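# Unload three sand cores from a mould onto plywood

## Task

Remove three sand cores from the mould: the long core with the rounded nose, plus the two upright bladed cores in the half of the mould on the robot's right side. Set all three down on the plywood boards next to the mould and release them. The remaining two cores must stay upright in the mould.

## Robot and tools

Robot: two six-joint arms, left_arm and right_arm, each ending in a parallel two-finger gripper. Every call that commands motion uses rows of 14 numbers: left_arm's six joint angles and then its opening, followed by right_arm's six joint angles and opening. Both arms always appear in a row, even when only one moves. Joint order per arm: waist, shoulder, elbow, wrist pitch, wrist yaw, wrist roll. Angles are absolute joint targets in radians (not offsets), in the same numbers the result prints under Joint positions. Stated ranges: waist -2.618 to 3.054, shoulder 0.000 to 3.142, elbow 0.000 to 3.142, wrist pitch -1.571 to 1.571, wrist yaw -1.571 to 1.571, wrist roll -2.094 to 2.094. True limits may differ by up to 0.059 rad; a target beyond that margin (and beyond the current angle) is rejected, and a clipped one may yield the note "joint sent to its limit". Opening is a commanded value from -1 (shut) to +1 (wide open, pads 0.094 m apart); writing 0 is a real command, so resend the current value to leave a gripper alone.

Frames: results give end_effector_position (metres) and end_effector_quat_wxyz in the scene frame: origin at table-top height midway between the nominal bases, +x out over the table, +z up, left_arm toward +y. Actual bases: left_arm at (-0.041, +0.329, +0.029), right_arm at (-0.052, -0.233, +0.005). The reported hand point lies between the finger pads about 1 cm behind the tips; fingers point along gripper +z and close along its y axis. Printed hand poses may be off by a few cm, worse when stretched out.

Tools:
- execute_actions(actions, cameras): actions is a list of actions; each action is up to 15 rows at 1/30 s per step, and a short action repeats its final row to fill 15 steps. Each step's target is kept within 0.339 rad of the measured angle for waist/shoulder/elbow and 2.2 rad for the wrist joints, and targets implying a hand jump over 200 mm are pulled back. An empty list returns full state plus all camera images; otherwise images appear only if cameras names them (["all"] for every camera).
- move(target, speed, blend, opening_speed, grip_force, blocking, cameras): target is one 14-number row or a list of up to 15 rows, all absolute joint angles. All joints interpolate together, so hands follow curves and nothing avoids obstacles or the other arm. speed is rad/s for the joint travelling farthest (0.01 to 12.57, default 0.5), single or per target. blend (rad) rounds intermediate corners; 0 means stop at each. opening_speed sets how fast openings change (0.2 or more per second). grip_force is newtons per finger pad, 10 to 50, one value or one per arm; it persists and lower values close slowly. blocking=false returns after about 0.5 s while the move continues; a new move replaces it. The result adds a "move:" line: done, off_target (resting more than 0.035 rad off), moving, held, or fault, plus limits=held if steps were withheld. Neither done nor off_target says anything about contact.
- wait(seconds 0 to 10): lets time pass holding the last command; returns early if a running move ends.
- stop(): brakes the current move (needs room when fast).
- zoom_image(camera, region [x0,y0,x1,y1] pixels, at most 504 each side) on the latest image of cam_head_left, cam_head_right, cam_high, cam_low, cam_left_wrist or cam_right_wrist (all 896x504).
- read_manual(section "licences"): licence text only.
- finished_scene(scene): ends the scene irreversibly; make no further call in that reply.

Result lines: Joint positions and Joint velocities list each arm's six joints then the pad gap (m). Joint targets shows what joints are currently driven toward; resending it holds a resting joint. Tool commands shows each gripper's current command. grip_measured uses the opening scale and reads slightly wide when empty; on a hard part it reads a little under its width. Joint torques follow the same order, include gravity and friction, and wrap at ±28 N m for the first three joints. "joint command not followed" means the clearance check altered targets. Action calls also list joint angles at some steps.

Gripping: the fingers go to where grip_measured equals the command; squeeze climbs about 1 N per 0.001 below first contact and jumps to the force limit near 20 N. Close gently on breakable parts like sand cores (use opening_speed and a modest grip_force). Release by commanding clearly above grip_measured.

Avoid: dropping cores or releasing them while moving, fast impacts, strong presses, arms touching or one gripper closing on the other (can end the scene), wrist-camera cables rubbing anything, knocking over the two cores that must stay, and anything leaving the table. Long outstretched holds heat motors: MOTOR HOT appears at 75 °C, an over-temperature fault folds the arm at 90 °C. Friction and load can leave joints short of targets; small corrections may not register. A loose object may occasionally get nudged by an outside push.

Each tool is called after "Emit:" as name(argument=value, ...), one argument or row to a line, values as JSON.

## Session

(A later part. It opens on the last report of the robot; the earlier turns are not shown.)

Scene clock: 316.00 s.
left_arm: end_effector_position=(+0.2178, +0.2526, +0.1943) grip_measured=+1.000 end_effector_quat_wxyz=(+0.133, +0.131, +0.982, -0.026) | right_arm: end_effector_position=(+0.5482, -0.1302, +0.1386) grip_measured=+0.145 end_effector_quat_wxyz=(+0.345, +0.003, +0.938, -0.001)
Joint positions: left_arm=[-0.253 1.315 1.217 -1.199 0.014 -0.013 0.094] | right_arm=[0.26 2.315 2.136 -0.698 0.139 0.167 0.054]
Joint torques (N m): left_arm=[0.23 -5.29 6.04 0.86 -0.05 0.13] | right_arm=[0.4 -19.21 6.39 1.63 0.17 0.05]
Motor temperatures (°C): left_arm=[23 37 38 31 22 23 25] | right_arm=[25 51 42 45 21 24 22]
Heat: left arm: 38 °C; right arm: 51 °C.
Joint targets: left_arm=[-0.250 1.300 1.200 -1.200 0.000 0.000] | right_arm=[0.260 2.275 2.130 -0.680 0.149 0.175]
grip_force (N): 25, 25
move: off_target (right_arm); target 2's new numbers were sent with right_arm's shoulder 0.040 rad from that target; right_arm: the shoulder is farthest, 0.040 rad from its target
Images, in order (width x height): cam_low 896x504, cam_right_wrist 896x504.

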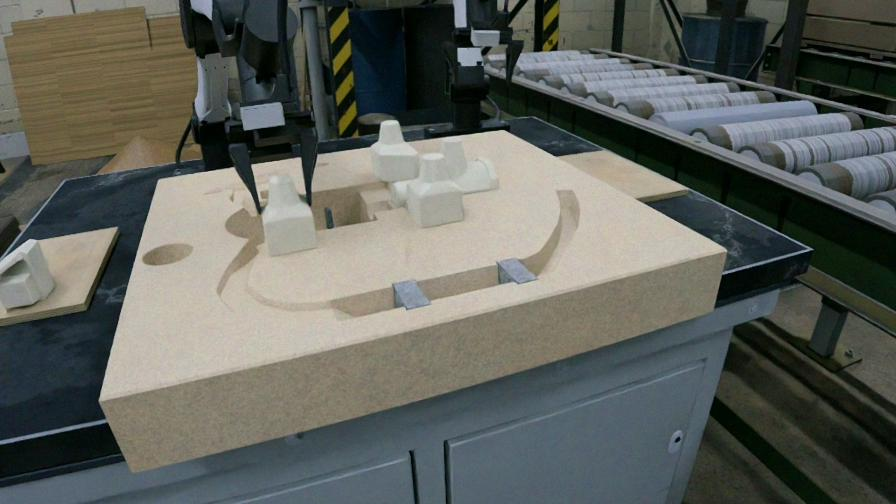

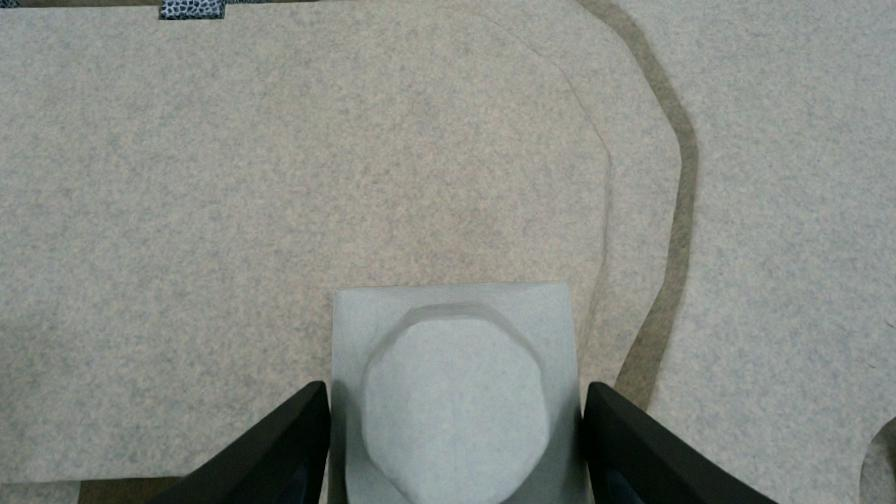

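Emit:
move(
  target=[
    [-0.25,1.3,1.2,-1.2,0,0,1,0.26,2.288,2.25,-0.785,0.149,0.175,-0.2],
    [-0.25,1.3,1.2,-1.2,0,0,1,0.26,2.335,2.44,-0.925,0.149,0.175,-0.2],
  ],
  speed=0.2,
  blend=[0.04,0],
  cameras=["cam_right_wrist","cam_low","cam_high","cam_head_left"],
)

Emit:
zoom_image(
  camera="cam_low",
  region=[150, 80, 450, 300],
)

Scene clock: 323.33 s.
left_arm: end_effector_position=(+0.2178, +0.2526, +0.1943) grip_measured=+1.000 end_effector_quat_wxyz=(+0.133, +0.131, +0.982, -0.026) | right_arm: end_effector_position=(+0.5426, -0.1291, +0.1434) grip_measured=+0.137 end_effector_quat_wxyz=(+0.305, +0.002, +0.952, -0.002)
Joint positions: left_arm=[-0.253 1.315 1.217 -1.199 0.014 -0.013 0.094] | right_arm=[0.26 2.398 2.351 -0.915 0.127 0.175 0.053]
Joint torques (N m): left_arm=[0.14 -5.22 6.02 0.85 -0.04 0.15] | right_arm=[0.36 -21.79 13.16 1.28 0.31 -0.07]
Motor temperatures (°C): left_arm=[23 37 38 31 22 23 25] | right_arm=[25 55 42 45 21 24 22]
Heat: left arm: 38 °C; right arm: 55 °C.
Joint targets: left_arm=[-0.250 1.300 1.200 -1.200 0.000 0.000] | right_arm=[0.260 2.335 2.440 -0.925 0.149 0.175]
grip_force (N): 25, 25
move: off_target (right_arm); right_arm: the elbow is farthest, 0.089 rad from its target
Images, in order (width x height): cam_head_left 896x504, cam_high 896x504, cam_low 896x504, cam_right_wrist 896x504.

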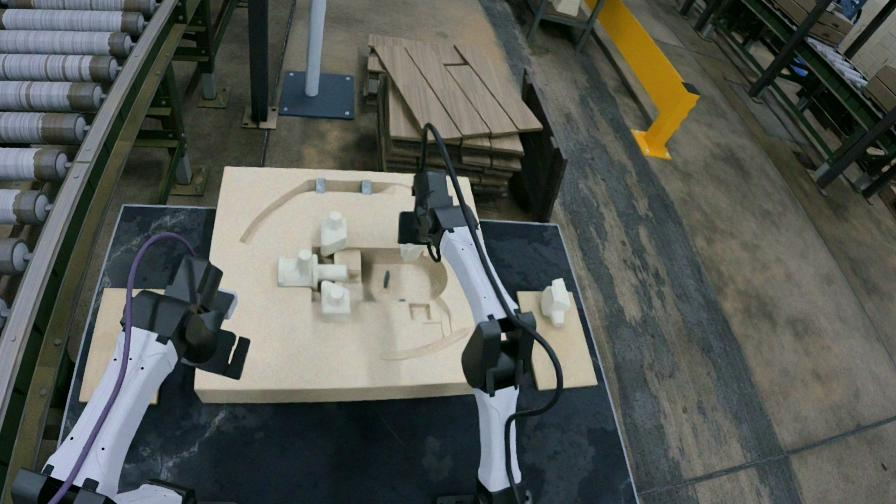

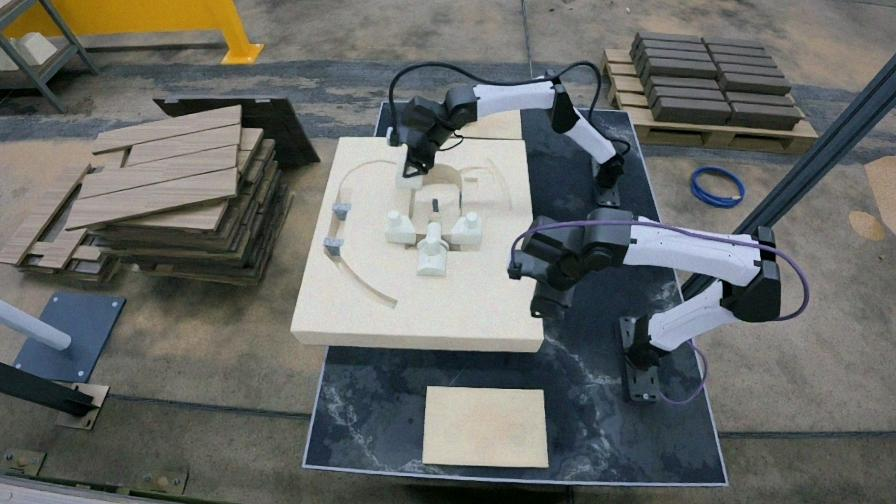

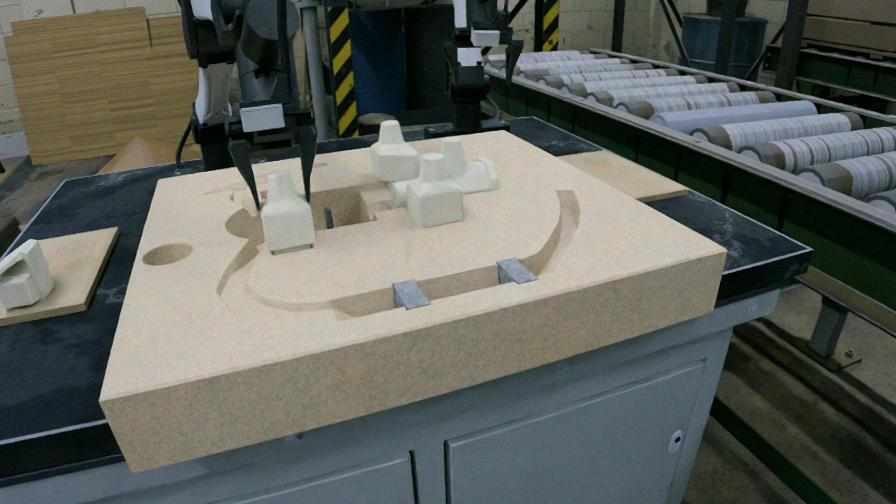

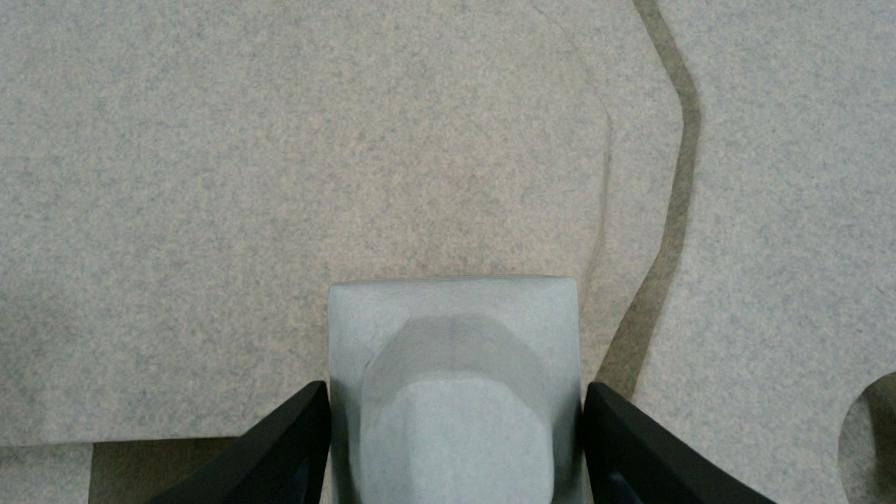

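Scaled by 1.680 from the camera's 896x504 image, which has a finer 1280x720 frame.

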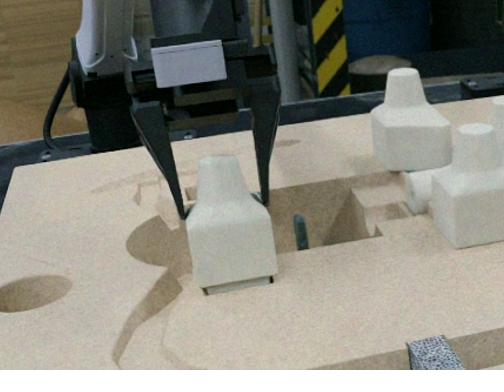

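Emit:
move(
  target=[
    [-0.25,1.3,1.2,-1.2,0,0,1,0.26,2.19,2.44,-0.95,0.149,0.175,-0.2],
  ],
  speed=0.15,
  cameras=["cam_right_wrist","cam_low","cam_high","cam_head_left"],
)

Emit:
zoom_image(
  camera="cam_low",
  region=[150, 80, 450, 300],
)

Scene clock: 332.93 s.
left_arm: end_effector_position=(+0.2178, +0.2526, +0.1943) grip_measured=+1.000 end_effector_quat_wxyz=(+0.133, +0.131, +0.982, -0.026) | right_arm: end_effector_position=(+0.5422, -0.1290, +0.1438) grip_measured=+0.136 end_effector_quat_wxyz=(+0.305, +0.002, +0.952, -0.002)
Joint positions: left_arm=[-0.253 1.315 1.217 -1.199 0.014 -0.013 0.094] | right_arm=[0.26 2.397 2.351 -0.917 0.126 0.176 0.053]
Joint torques (N m): left_arm=[0.13 -5.23 6 0.86 -0.06 0.13] | right_arm=[0.18 25.4 13.16 1.05 0.31 -0.09]
Motor temperatures (°C): left_arm=[23 37 38 30 22 23 25] | right_arm=[25 62 47 44 21 24 22]
Heat: left arm: 38 °C; right arm: 62 °C.
Joint targets: left_arm=[-0.250 1.300 1.200 -1.200 0.000 0.000] | right_arm=[0.260 2.190 2.440 -0.950 0.149 0.175]
grip_force (N): 25, 25
move: off_target (right_arm); right_arm: the shoulder is farthest, 0.207 rad from its target
Images, in order (width x height): cam_head_left 896x504, cam_high 896x504, cam_low 896x504, cam_right_wrist 896x504.

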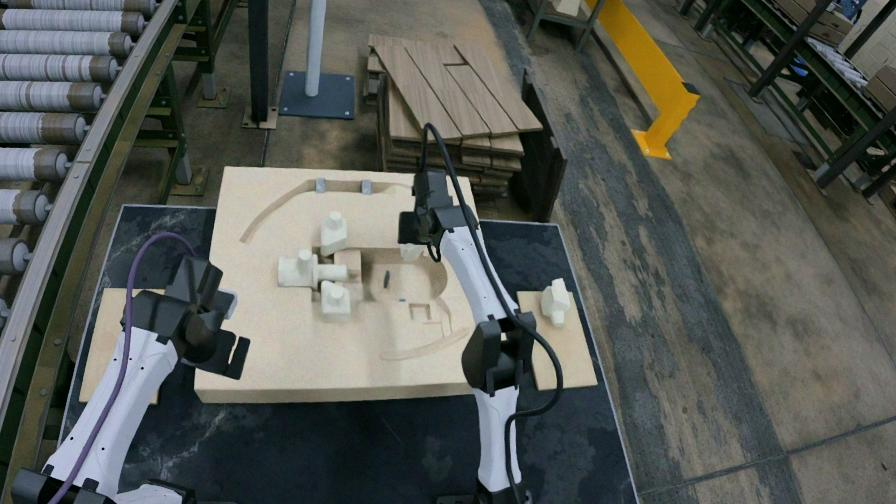

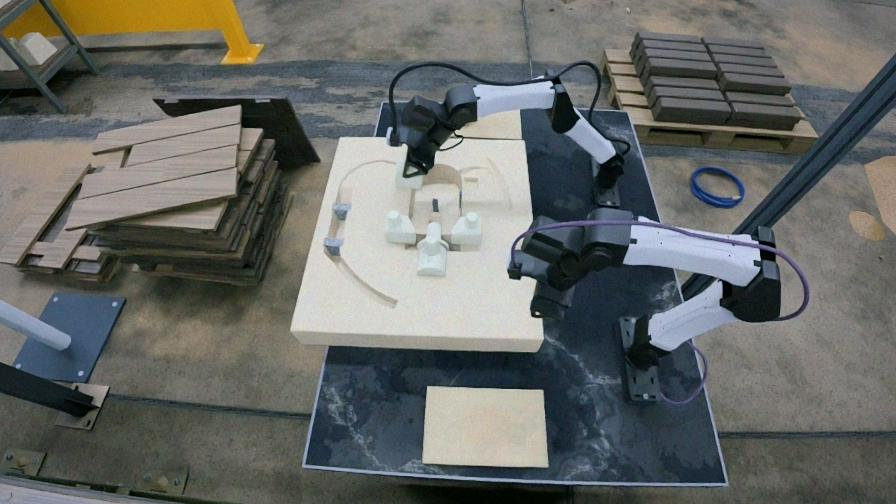

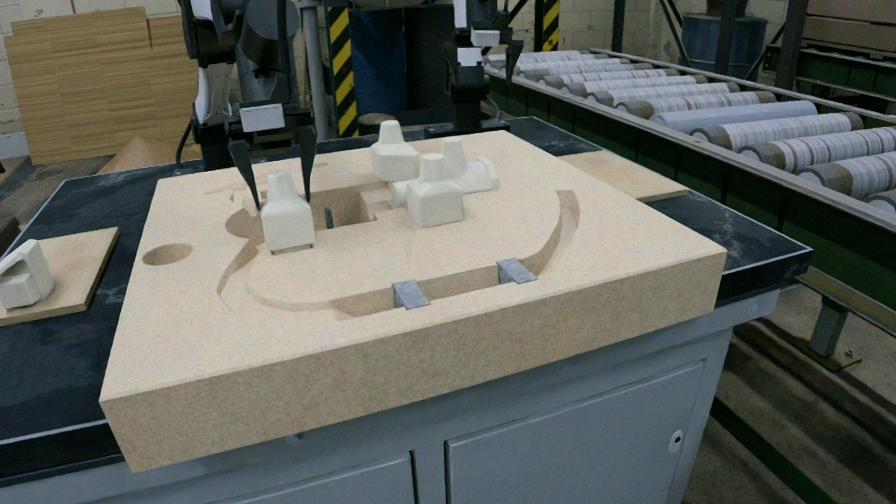

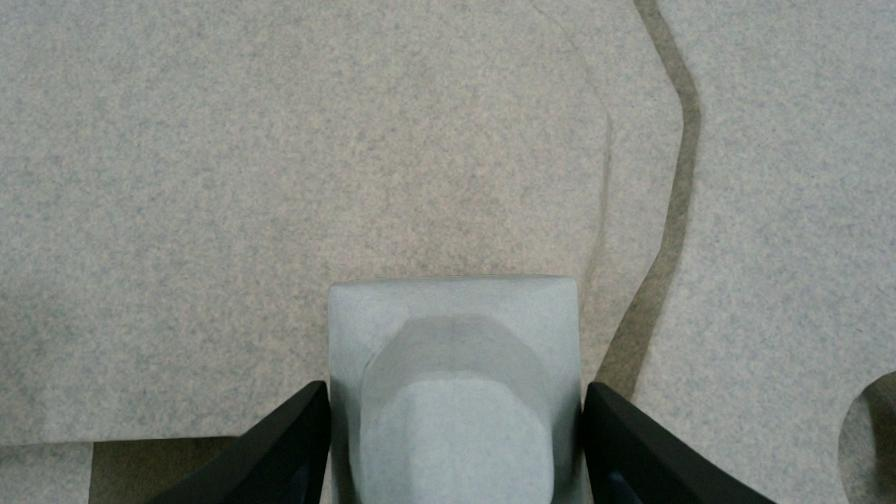

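Scaled by 1.680 from the camera's 896x504 image, which has a finer 1280x720 frame.

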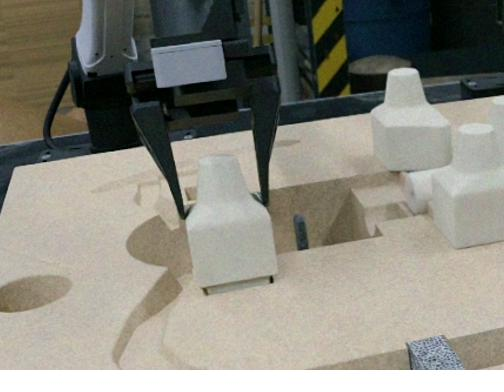

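Emit:
move(
  target=[
    [-0.25,1.3,1.2,-1.2,0,0,1,0.26,2.275,2.13,-0.68,0.149,0.175,-0.2],
    [-0.25,1.3,1.2,-1.2,0,0,1,0.26,2.255,2.21,-0.72,0.149,0.175,-0.2],
  ],
  speed=0.3,
  cameras=["cam_right_wrist","cam_low","cam_high"],
)

Emit:
zoom_image(
  camera="cam_low",
  region=[150, 80, 450, 300],
)

Scene clock: 344.23 s.
left_arm: end_effector_position=(+0.2178, +0.2526, +0.1943) grip_measured=+1.000 end_effector_quat_wxyz=(+0.133, +0.131, +0.982, -0.026) | right_arm: end_effector_position=(+0.5436, -0.1311, +0.1410) grip_measured=+0.136 end_effector_quat_wxyz=(+0.335, +0.007, +0.942, -0.002)
Joint positions: left_arm=[-0.253 1.315 1.217 -1.199 0.014 -0.013 0.094] | right_arm=[0.26 2.317 2.162 -0.746 0.14 0.176 0.053]
Joint torques (N m): left_arm=[0.24 -5.23 6.05 0.87 -0.05 0.13] | right_arm=[0.2 -21.22 10.3 1.66 0.16 -0.06]
Motor temperatures (°C): left_arm=[23 37 38 30 22 23 25] | right_arm=[25 77 50 43 21 24 22]
Heat: left arm: 38 °C; right arm: 77 °C. Fold the right arm in close to its base, or ease its load, before you think long.
Joint targets: left_arm=[-0.250 1.300 1.200 -1.200 0.000 0.000] | right_arm=[0.260 2.255 2.210 -0.720 0.149 0.175]
MOTOR HOT: the shoulder of the right arm reports 77 °C; the controller's stop level is 90 °C. To cool a motor, set the load down, stop pushing, or move to a pose that needs little force.
grip_force (N): 25, 25
move: off_target (right_arm); right_arm: the shoulder is farthest, 0.062 rad from its target
Images, in order (width x height): cam_high 896x504, cam_low 896x504, cam_right_wrist 896x504.

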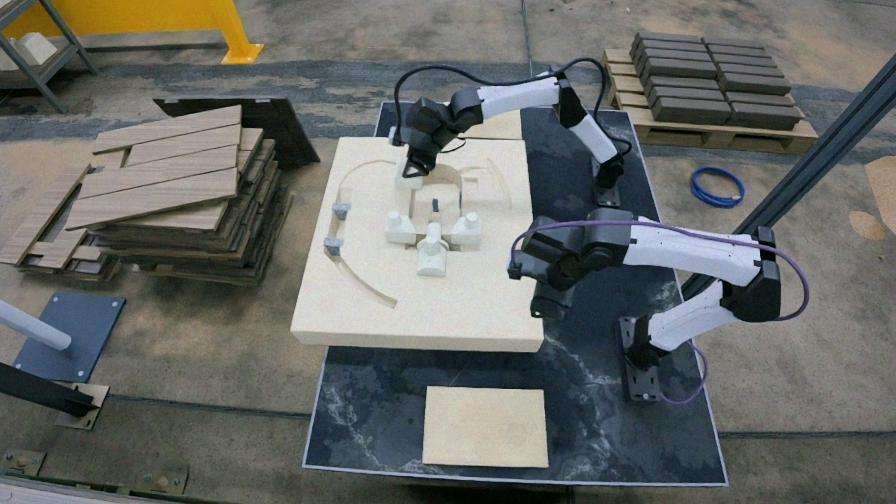

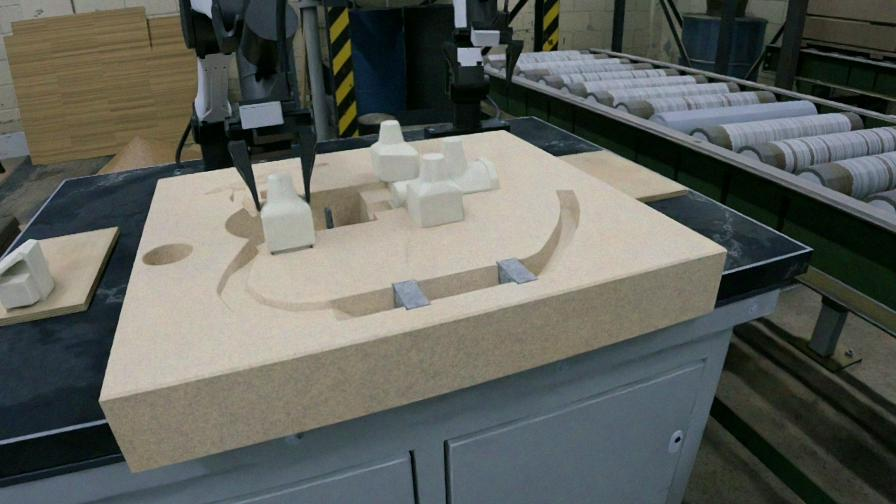

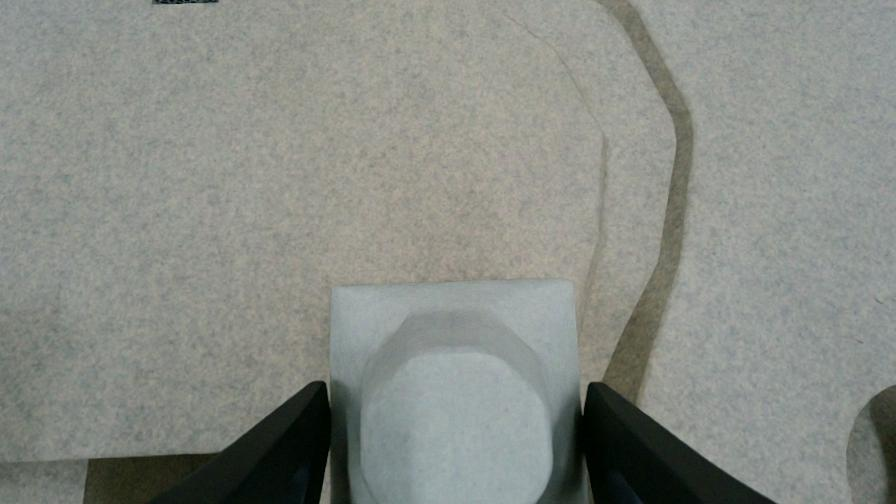

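Scaled by 1.680 from the camera's 896x504 image, which has a finer 1280x720 frame.

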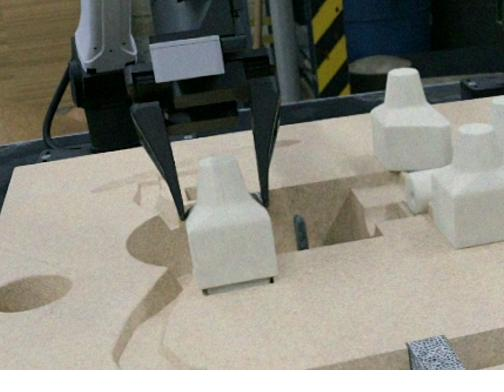

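Emit:
move(
  target=[
    [-0.25,1.3,1.2,-1.2,0,0,1,0.26,2.29,2.15,-0.70,0.149,0.175,0.9],
    [-0.25,1.3,1.2,-1.2,0,0,1,0.26,2.02,2.13,-0.87,0.149,0.175,0.9],
    [-0.25,1.3,1.2,-1.2,0,0,1,0.1,0.9,1.2,-1.0,0,0,0.9],
  ],
  speed=[0.2,0.4,0.8],
  opening_speed=0.6,
  cameras=["cam_low","cam_head_left"],
)

Emit:
zoom_image(
  camera="cam_low",
  region=[150, 80, 450, 300],
)

Scene clock: 352.60 s.
left_arm: end_effector_position=(+0.2178, +0.2526, +0.1943) grip_measured=+1.000 end_effector_quat_wxyz=(+0.133, +0.131, +0.982, -0.026) | right_arm: end_effector_position=(+0.2111, -0.2210, +0.2998) grip_measured=+0.898 end_effector_quat_wxyz=(+0.428, -0.017, +0.903, +0.009)
Joint positions: left_arm=[-0.253 1.315 1.217 -1.199 0.014 -0.013 0.094] | right_arm=[0.106 0.9 1.208 -0.994 0.013 0.013 0.089]
Joint torques (N m): left_arm=[0.25 -5.19 6.09 0.87 -0.05 0.15] | right_arm=[-0.25 -0.7 5.41 1.65 -0.17 -0.16]
Motor temperatures (°C): left_arm=[23 37 38 30 22 22 25] | right_arm=[25 76 49 44 21 24 22]
Heat: left arm: 38 °C; right arm: 76 °C. Fold the right arm in close to its base, or ease its load, before you think long.
Joint targets: left_arm=[-0.250 1.300 1.200 -1.200 0.000 0.000] | right_arm=[0.100 0.900 1.200 -1.000 0.000 0.000]
MOTOR HOT: still on. The shoulder of the right arm reports 76 °C.
grip_force (N): 25, 25
move: done
Images, in order (width x height): cam_head_left 896x504, cam_low 896x504.

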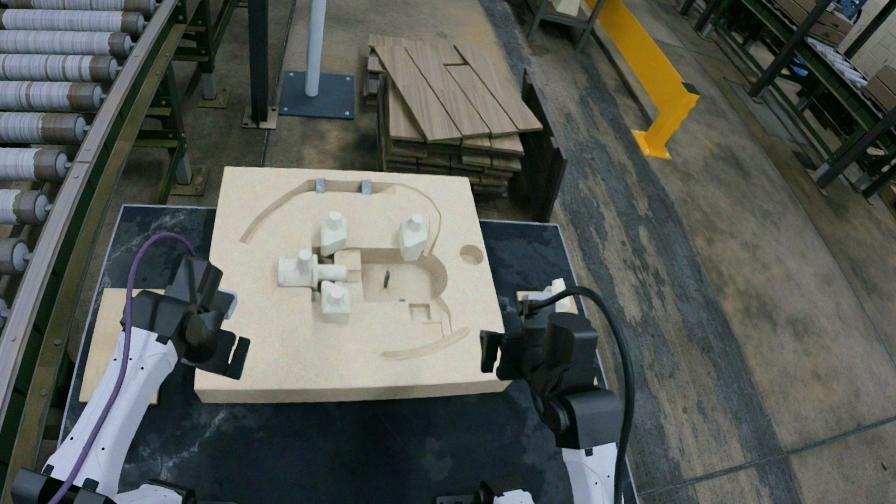

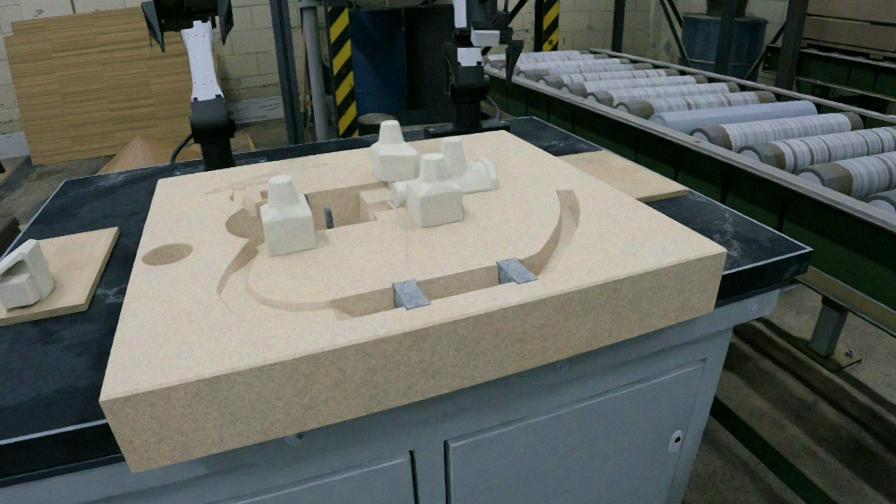

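Scaled by 1.680 from the camera's 896x504 image, which has a finer 1280x720 frame.

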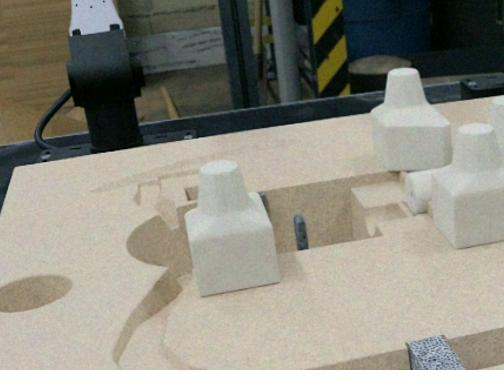

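Emit:
zoom_image(
  camera="cam_low",
  region=[360, 110, 520, 240],
)

Emit:
zoom_image(
  camera="cam_head_left",
  region=[260, 200, 380, 330],
)

Emit:
execute_actions(
  actions=[],
  cameras=["cam_high"],
)

Emit:
zoom_image(
  camera="cam_high",
  region=[370, 180, 500, 290],
)

Scaled by 3.150 from the camera's 896x504 image, which has a finer 1280x720 frame.

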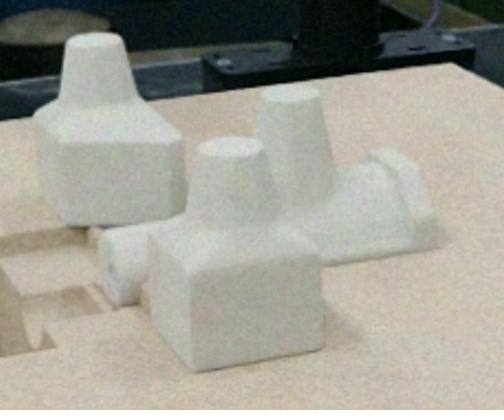

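Scaled by 3.877 from the camera's 896x504 image, which has a finer 1280x720 frame.

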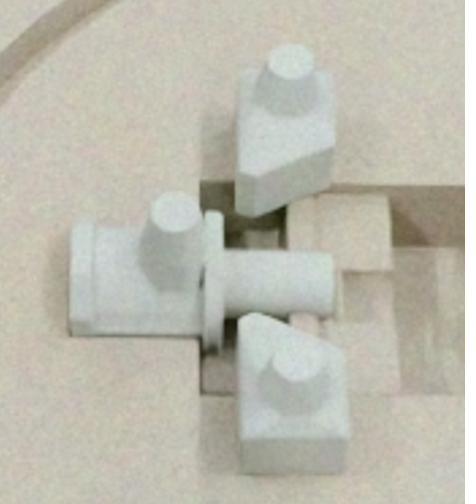

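Scene clock: 366.10 s.
left_arm: end_effector_position=(+0.2178, +0.2526, +0.1943) grip_measured=+1.000 end_effector_quat_wxyz=(+0.133, +0.131, +0.982, -0.026) | right_arm: end_effector_position=(+0.2111, -0.2209, +0.2998) grip_measured=+0.898 end_effector_quat_wxyz=(+0.428, -0.017, +0.903, +0.009)
Joint positions: left_arm=[-0.253 1.315 1.217 -1.199 0.014 -0.013 0.094] | right_arm=[0.106 0.9 1.208 -0.994 0.013 0.012 0.089]
Joint velocities: within noise
Joint torques (N m): left_arm=[0.18 -5.26 6.06 0.86 -0.06 0.13] | right_arm=[-0.24 -0.64 5.52 1.6 -0.12 -0.23]
Motor temperatures (°C): left_arm=[23 37 37 30 22 22 25] | right_arm=[25 65 47 44 21 24 22]
Heat: left arm: 37 °C; right arm: 65 °C.
Joint targets: left_arm=[-0.250 1.300 1.200 -1.200 0.000 0.000] | right_arm=[0.100 0.900 1.200 -1.000 0.000 0.000]
Tool commands: left_gripper/opening=+1.0 right_gripper/opening=+0.9
MOTOR HOT: cleared for the motors of the right arm.
grip_force (N): 25, 25
Images, in order (width x height): cam_high 896x504.

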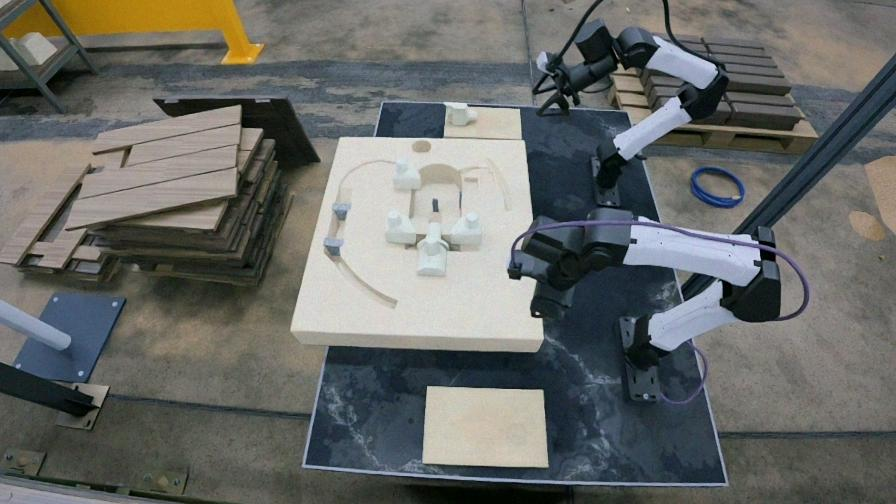

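Scaled by 3.877 from the camera's 896x504 image, which has a finer 1280x720 frame.

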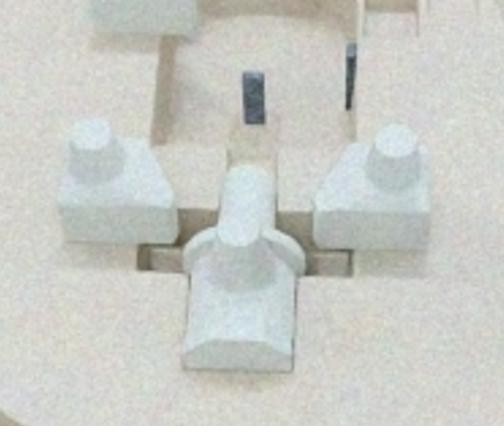

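Emit:
move(
  target=[-0.437,1.917,1.70,-0.563,0,0,0.3,0.1,0.5,0.8,-1.0,0,0,1],
  speed=0.6,
  grip_force=50,
  cameras=["cam_left_wrist","cam_low","cam_high"],
)

Scene clock: 381.43 s.
left_arm: end_effector_position=(+0.4324, +0.0914, +0.2105) grip_measured=+0.301 end_effector_quat_wxyz=(+0.357, +0.209, +0.906, -0.092) | right_arm: end_effector_position=(+0.1435, -0.2246, +0.2172) grip_measured=+0.998 end_effector_quat_wxyz=(+0.422, -0.017, +0.906, +0.009)
Joint positions: left_arm=[-0.437 1.908 1.667 -0.575 0.013 -0.013 0.061] | right_arm=[0.106 0.507 0.808 -1 0.013 0.012 0.094]
Joint torques (N m): left_arm=[-0.09 -8.77 11.34 1.79 -0.04 0.13] | right_arm=[-0.38 1.24 5.65 1.68 -0.16 -0.19]
Motor temperatures (°C): left_arm=[23 38 38 30 22 22 25] | right_arm=[25 57 44 44 21 24 22]
Heat: left arm: 38 °C; right arm: 57 °C.
Joint targets: left_arm=[-0.437 1.917 1.700 -0.563 0.000 0.000] | right_arm=[0.100 0.500 0.800 -1.000 0.000 0.000]
move: done
Images, in order (width x height): cam_high 896x504, cam_low 896x504, cam_left_wrist 896x504.

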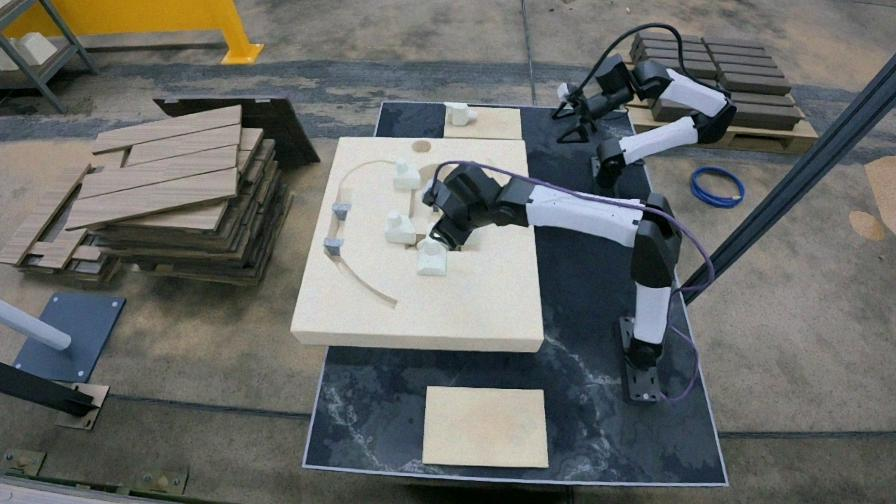

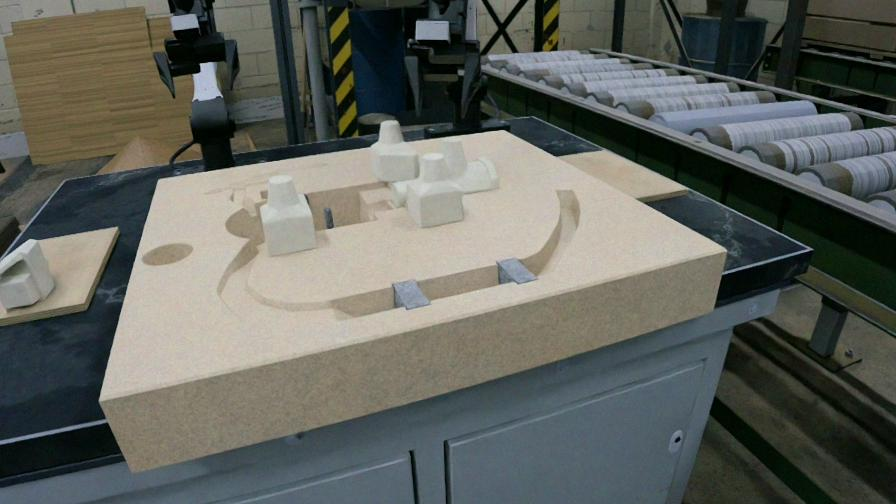

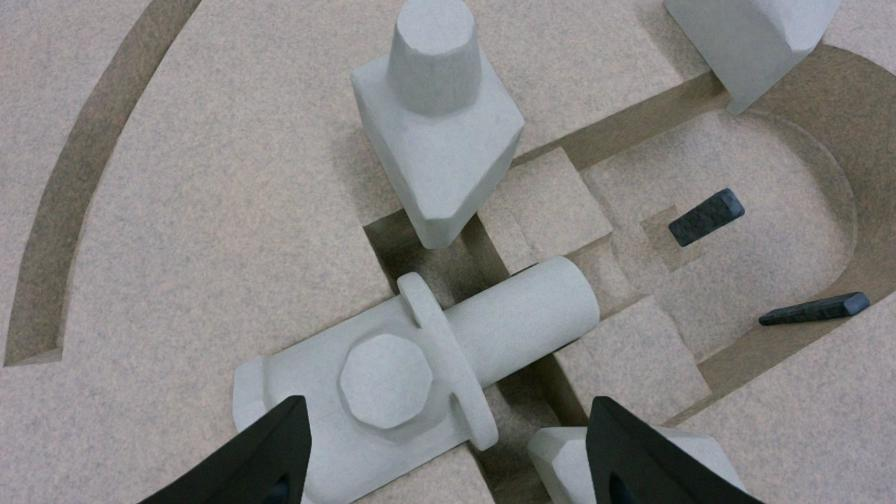

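Emit:
move(
  target=[-0.273,2.15,2.09,-0.89,0.42,0.565,0.3,0.1,0.5,0.8,-1.0,0,0,1],
  speed=0.5,
  cameras=["cam_left_wrist","cam_low","cam_high"],
)

Emit:
zoom_image(
  camera="cam_low",
  region=[340, 60, 560, 240],
)

Scene clock: 408.17 s.
left_arm: end_effector_position=(+0.4599, +0.1039, +0.2153) grip_measured=+0.301 end_effector_quat_wxyz=(+0.318, +0.439, +0.826, -0.153) | right_arm: end_effector_position=(+0.1435, -0.2246, +0.2172) grip_measured=+0.998 end_effector_quat_wxyz=(+0.422, -0.017, +0.906, +0.009)
Joint positions: left_arm=[-0.273 2.134 2.057 -0.879 0.405 0.55 0.061] | right_arm=[0.106 0.507 0.808 -1 0.013 0.012 0.094]
Joint torques (N m): left_arm=[-0.08 -9.58 11.04 1.29 0.44 0.14] | right_arm=[-0.2 1.2 5.5 1.67 -0.16 -0.19]
Motor temperatures (°C): left_arm=[23 45 43 32 22 22 25] | right_arm=[25 49 41 43 21 24 22]
Heat: left arm: 45 °C; right arm: 49 °C.
Joint targets: left_arm=[-0.273 2.150 2.090 -0.890 0.420 0.565] | right_arm=[0.100 0.500 0.800 -1.000 0.000 0.000]
move: done
Images, in order (width x height): cam_high 896x504, cam_low 896x504, cam_left_wrist 896x504.

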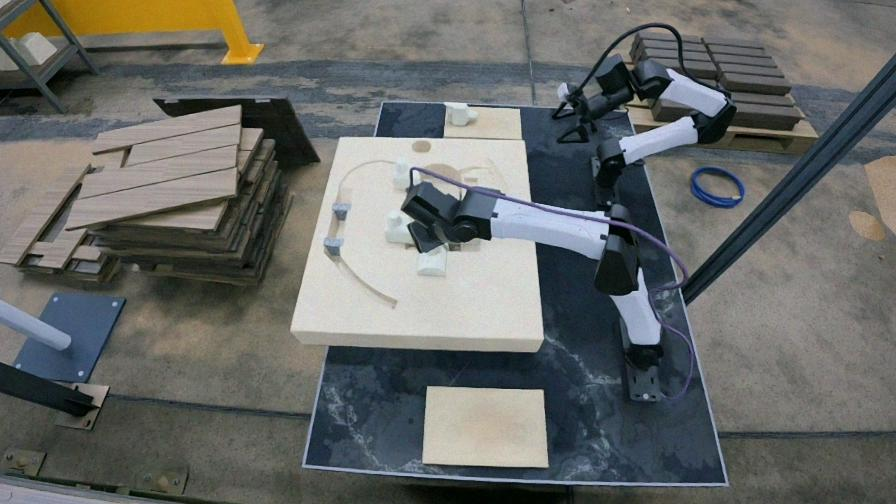

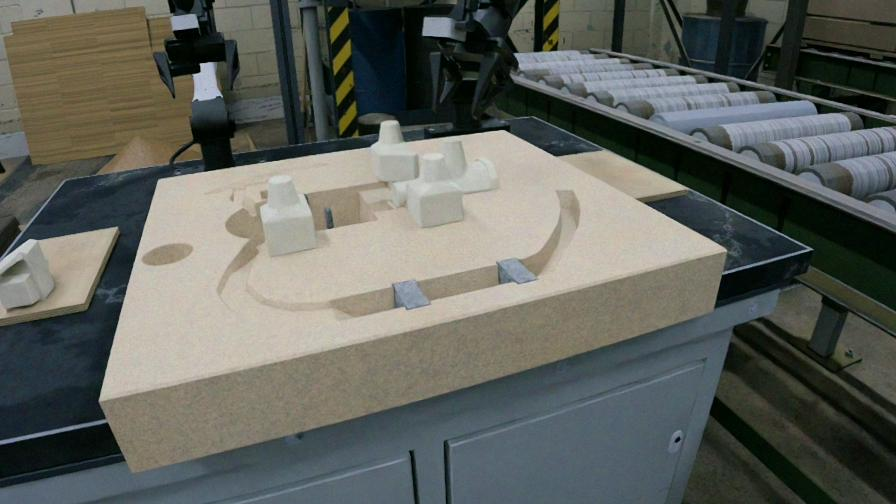

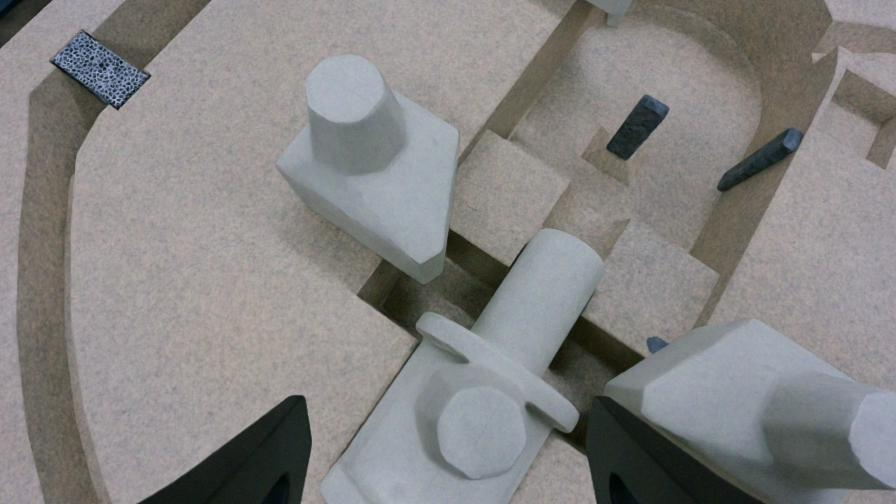

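Scaled by 2.291 from the camera's 896x504 image, which has a finer 1280x720 frame.

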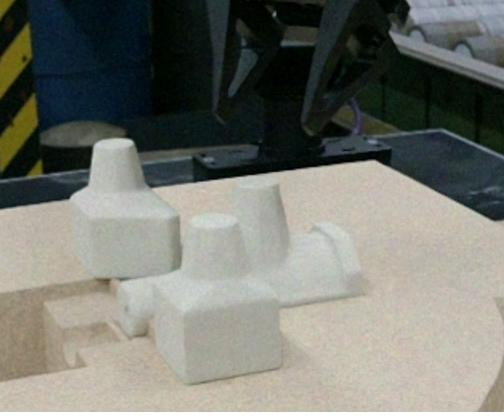

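Emit:
move(
  target=[-0.280,2.115,1.835,-0.69,0.425,0.57,0.3,0.1,0.5,0.8,-1.0,0,0,1],
  speed=0.3,
  cameras=["cam_left_wrist","cam_low","cam_high"],
)

Emit:
zoom_image(
  camera="cam_low",
  region=[340, 60, 560, 240],
)

Scene clock: 425.20 s.
left_arm: end_effector_position=(+0.4571, +0.1039, +0.1601) grip_measured=+0.301 end_effector_quat_wxyz=(+0.306, +0.441, +0.829, -0.157) | right_arm: end_effector_position=(+0.1435, -0.2246, +0.2172) grip_measured=+0.998 end_effector_quat_wxyz=(+0.422, -0.017, +0.906, +0.009)
Joint positions: left_arm=[-0.273 2.134 1.851 -0.702 0.41 0.555 0.061] | right_arm=[0.106 0.507 0.808 -1 0.013 0.012 0.094]
Joint torques (N m): left_arm=[-0.8 -12.62 6.65 1.46 0.48 0.14] | right_arm=[-0.2 1.26 5.41 1.64 -0.12 -0.22]
Heat: left arm: 46 °C; right arm: 45 °C.
Joint targets: left_arm=[-0.280 2.115 1.835 -0.690 0.425 0.570] | right_arm=[0.100 0.500 0.800 -1.000 0.000 0.000]
move: done
Images, in order (width x height): cam_high 896x504, cam_low 896x504, cam_left_wrist 896x504.

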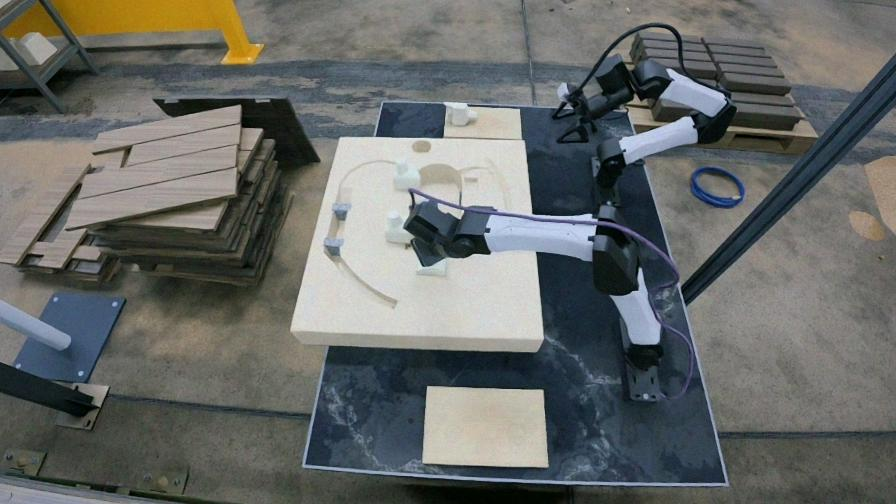

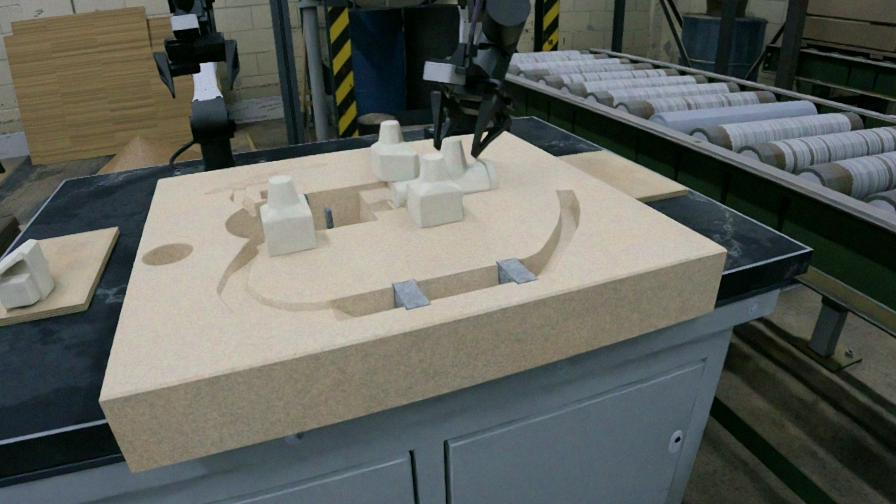

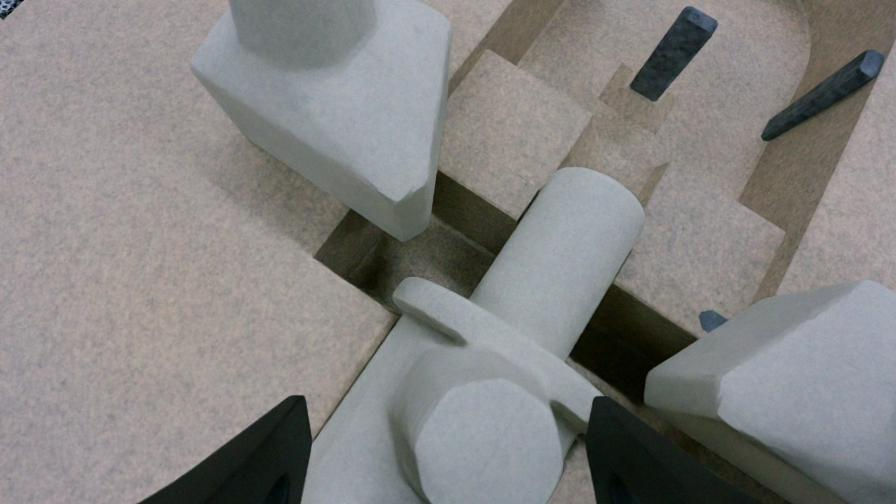

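Scaled by 2.291 from the camera's 896x504 image, which has a finer 1280x720 frame.

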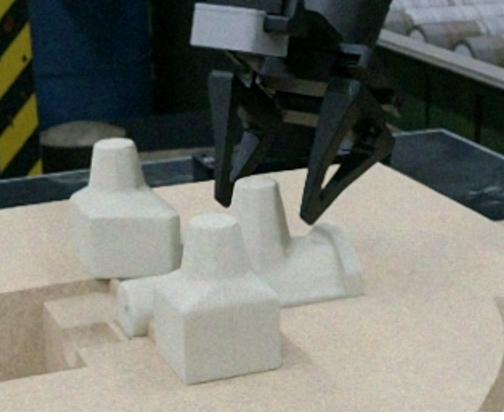

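Emit:
move(
  target=[-0.298,2.12,1.81,-0.69,0.425,0.57,0.3,0.1,0.5,0.8,-1.0,0,0,1],
  speed=0.3,
  cameras=["cam_left_wrist","cam_low"],
)

Emit:
zoom_image(
  camera="cam_low",
  region=[340, 60, 560, 240],
)

Scene clock: 432.53 s.
left_arm: end_effector_position=(+0.4479, +0.0938, +0.1519) grip_measured=+0.301 end_effector_quat_wxyz=(+0.295, +0.450, +0.827, -0.162) | right_arm: end_effector_position=(+0.1435, -0.2246, +0.2172) grip_measured=+0.998 end_effector_quat_wxyz=(+0.422, -0.017, +0.906, +0.009)
Joint positions: left_arm=[-0.296 2.134 1.828 -0.699 0.411 0.555 0.061] | right_arm=[0.106 0.507 0.808 -1 0.013 0.012 0.094]
Joint torques (N m): left_arm=[-0.28 -12.14 6.34 1.42 0.48 0.16] | right_arm=[-0.12 1.11 5.55 1.68 -0.11 -0.17]
Motor temperatures (°C): left_arm=[23 49 44 33 22 22 25] | right_arm=[25 44 40 42 21 24 22]
Heat: left arm: 49 °C; right arm: 44 °C.
Joint targets: left_arm=[-0.298 2.120 1.810 -0.690 0.425 0.570] | right_arm=[0.100 0.500 0.800 -1.000 0.000 0.000]
move: done
Images, in order (width x height): cam_low 896x504, cam_left_wrist 896x504.

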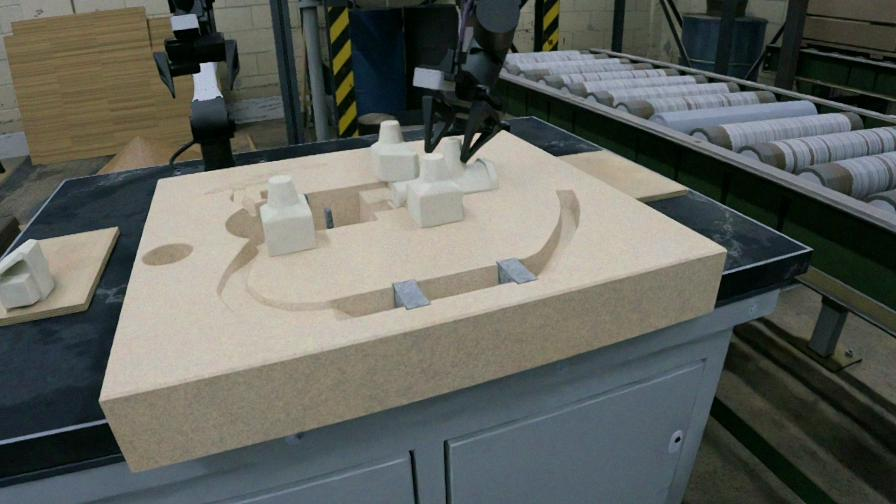

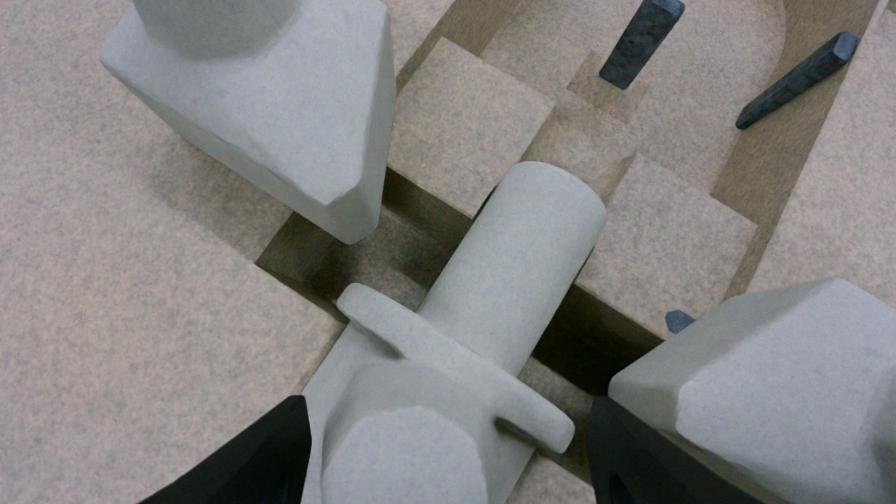

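Scaled by 2.291 from the camera's 896x504 image, which has a finer 1280x720 frame.

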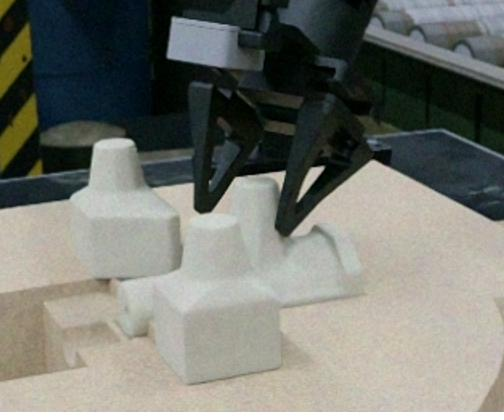

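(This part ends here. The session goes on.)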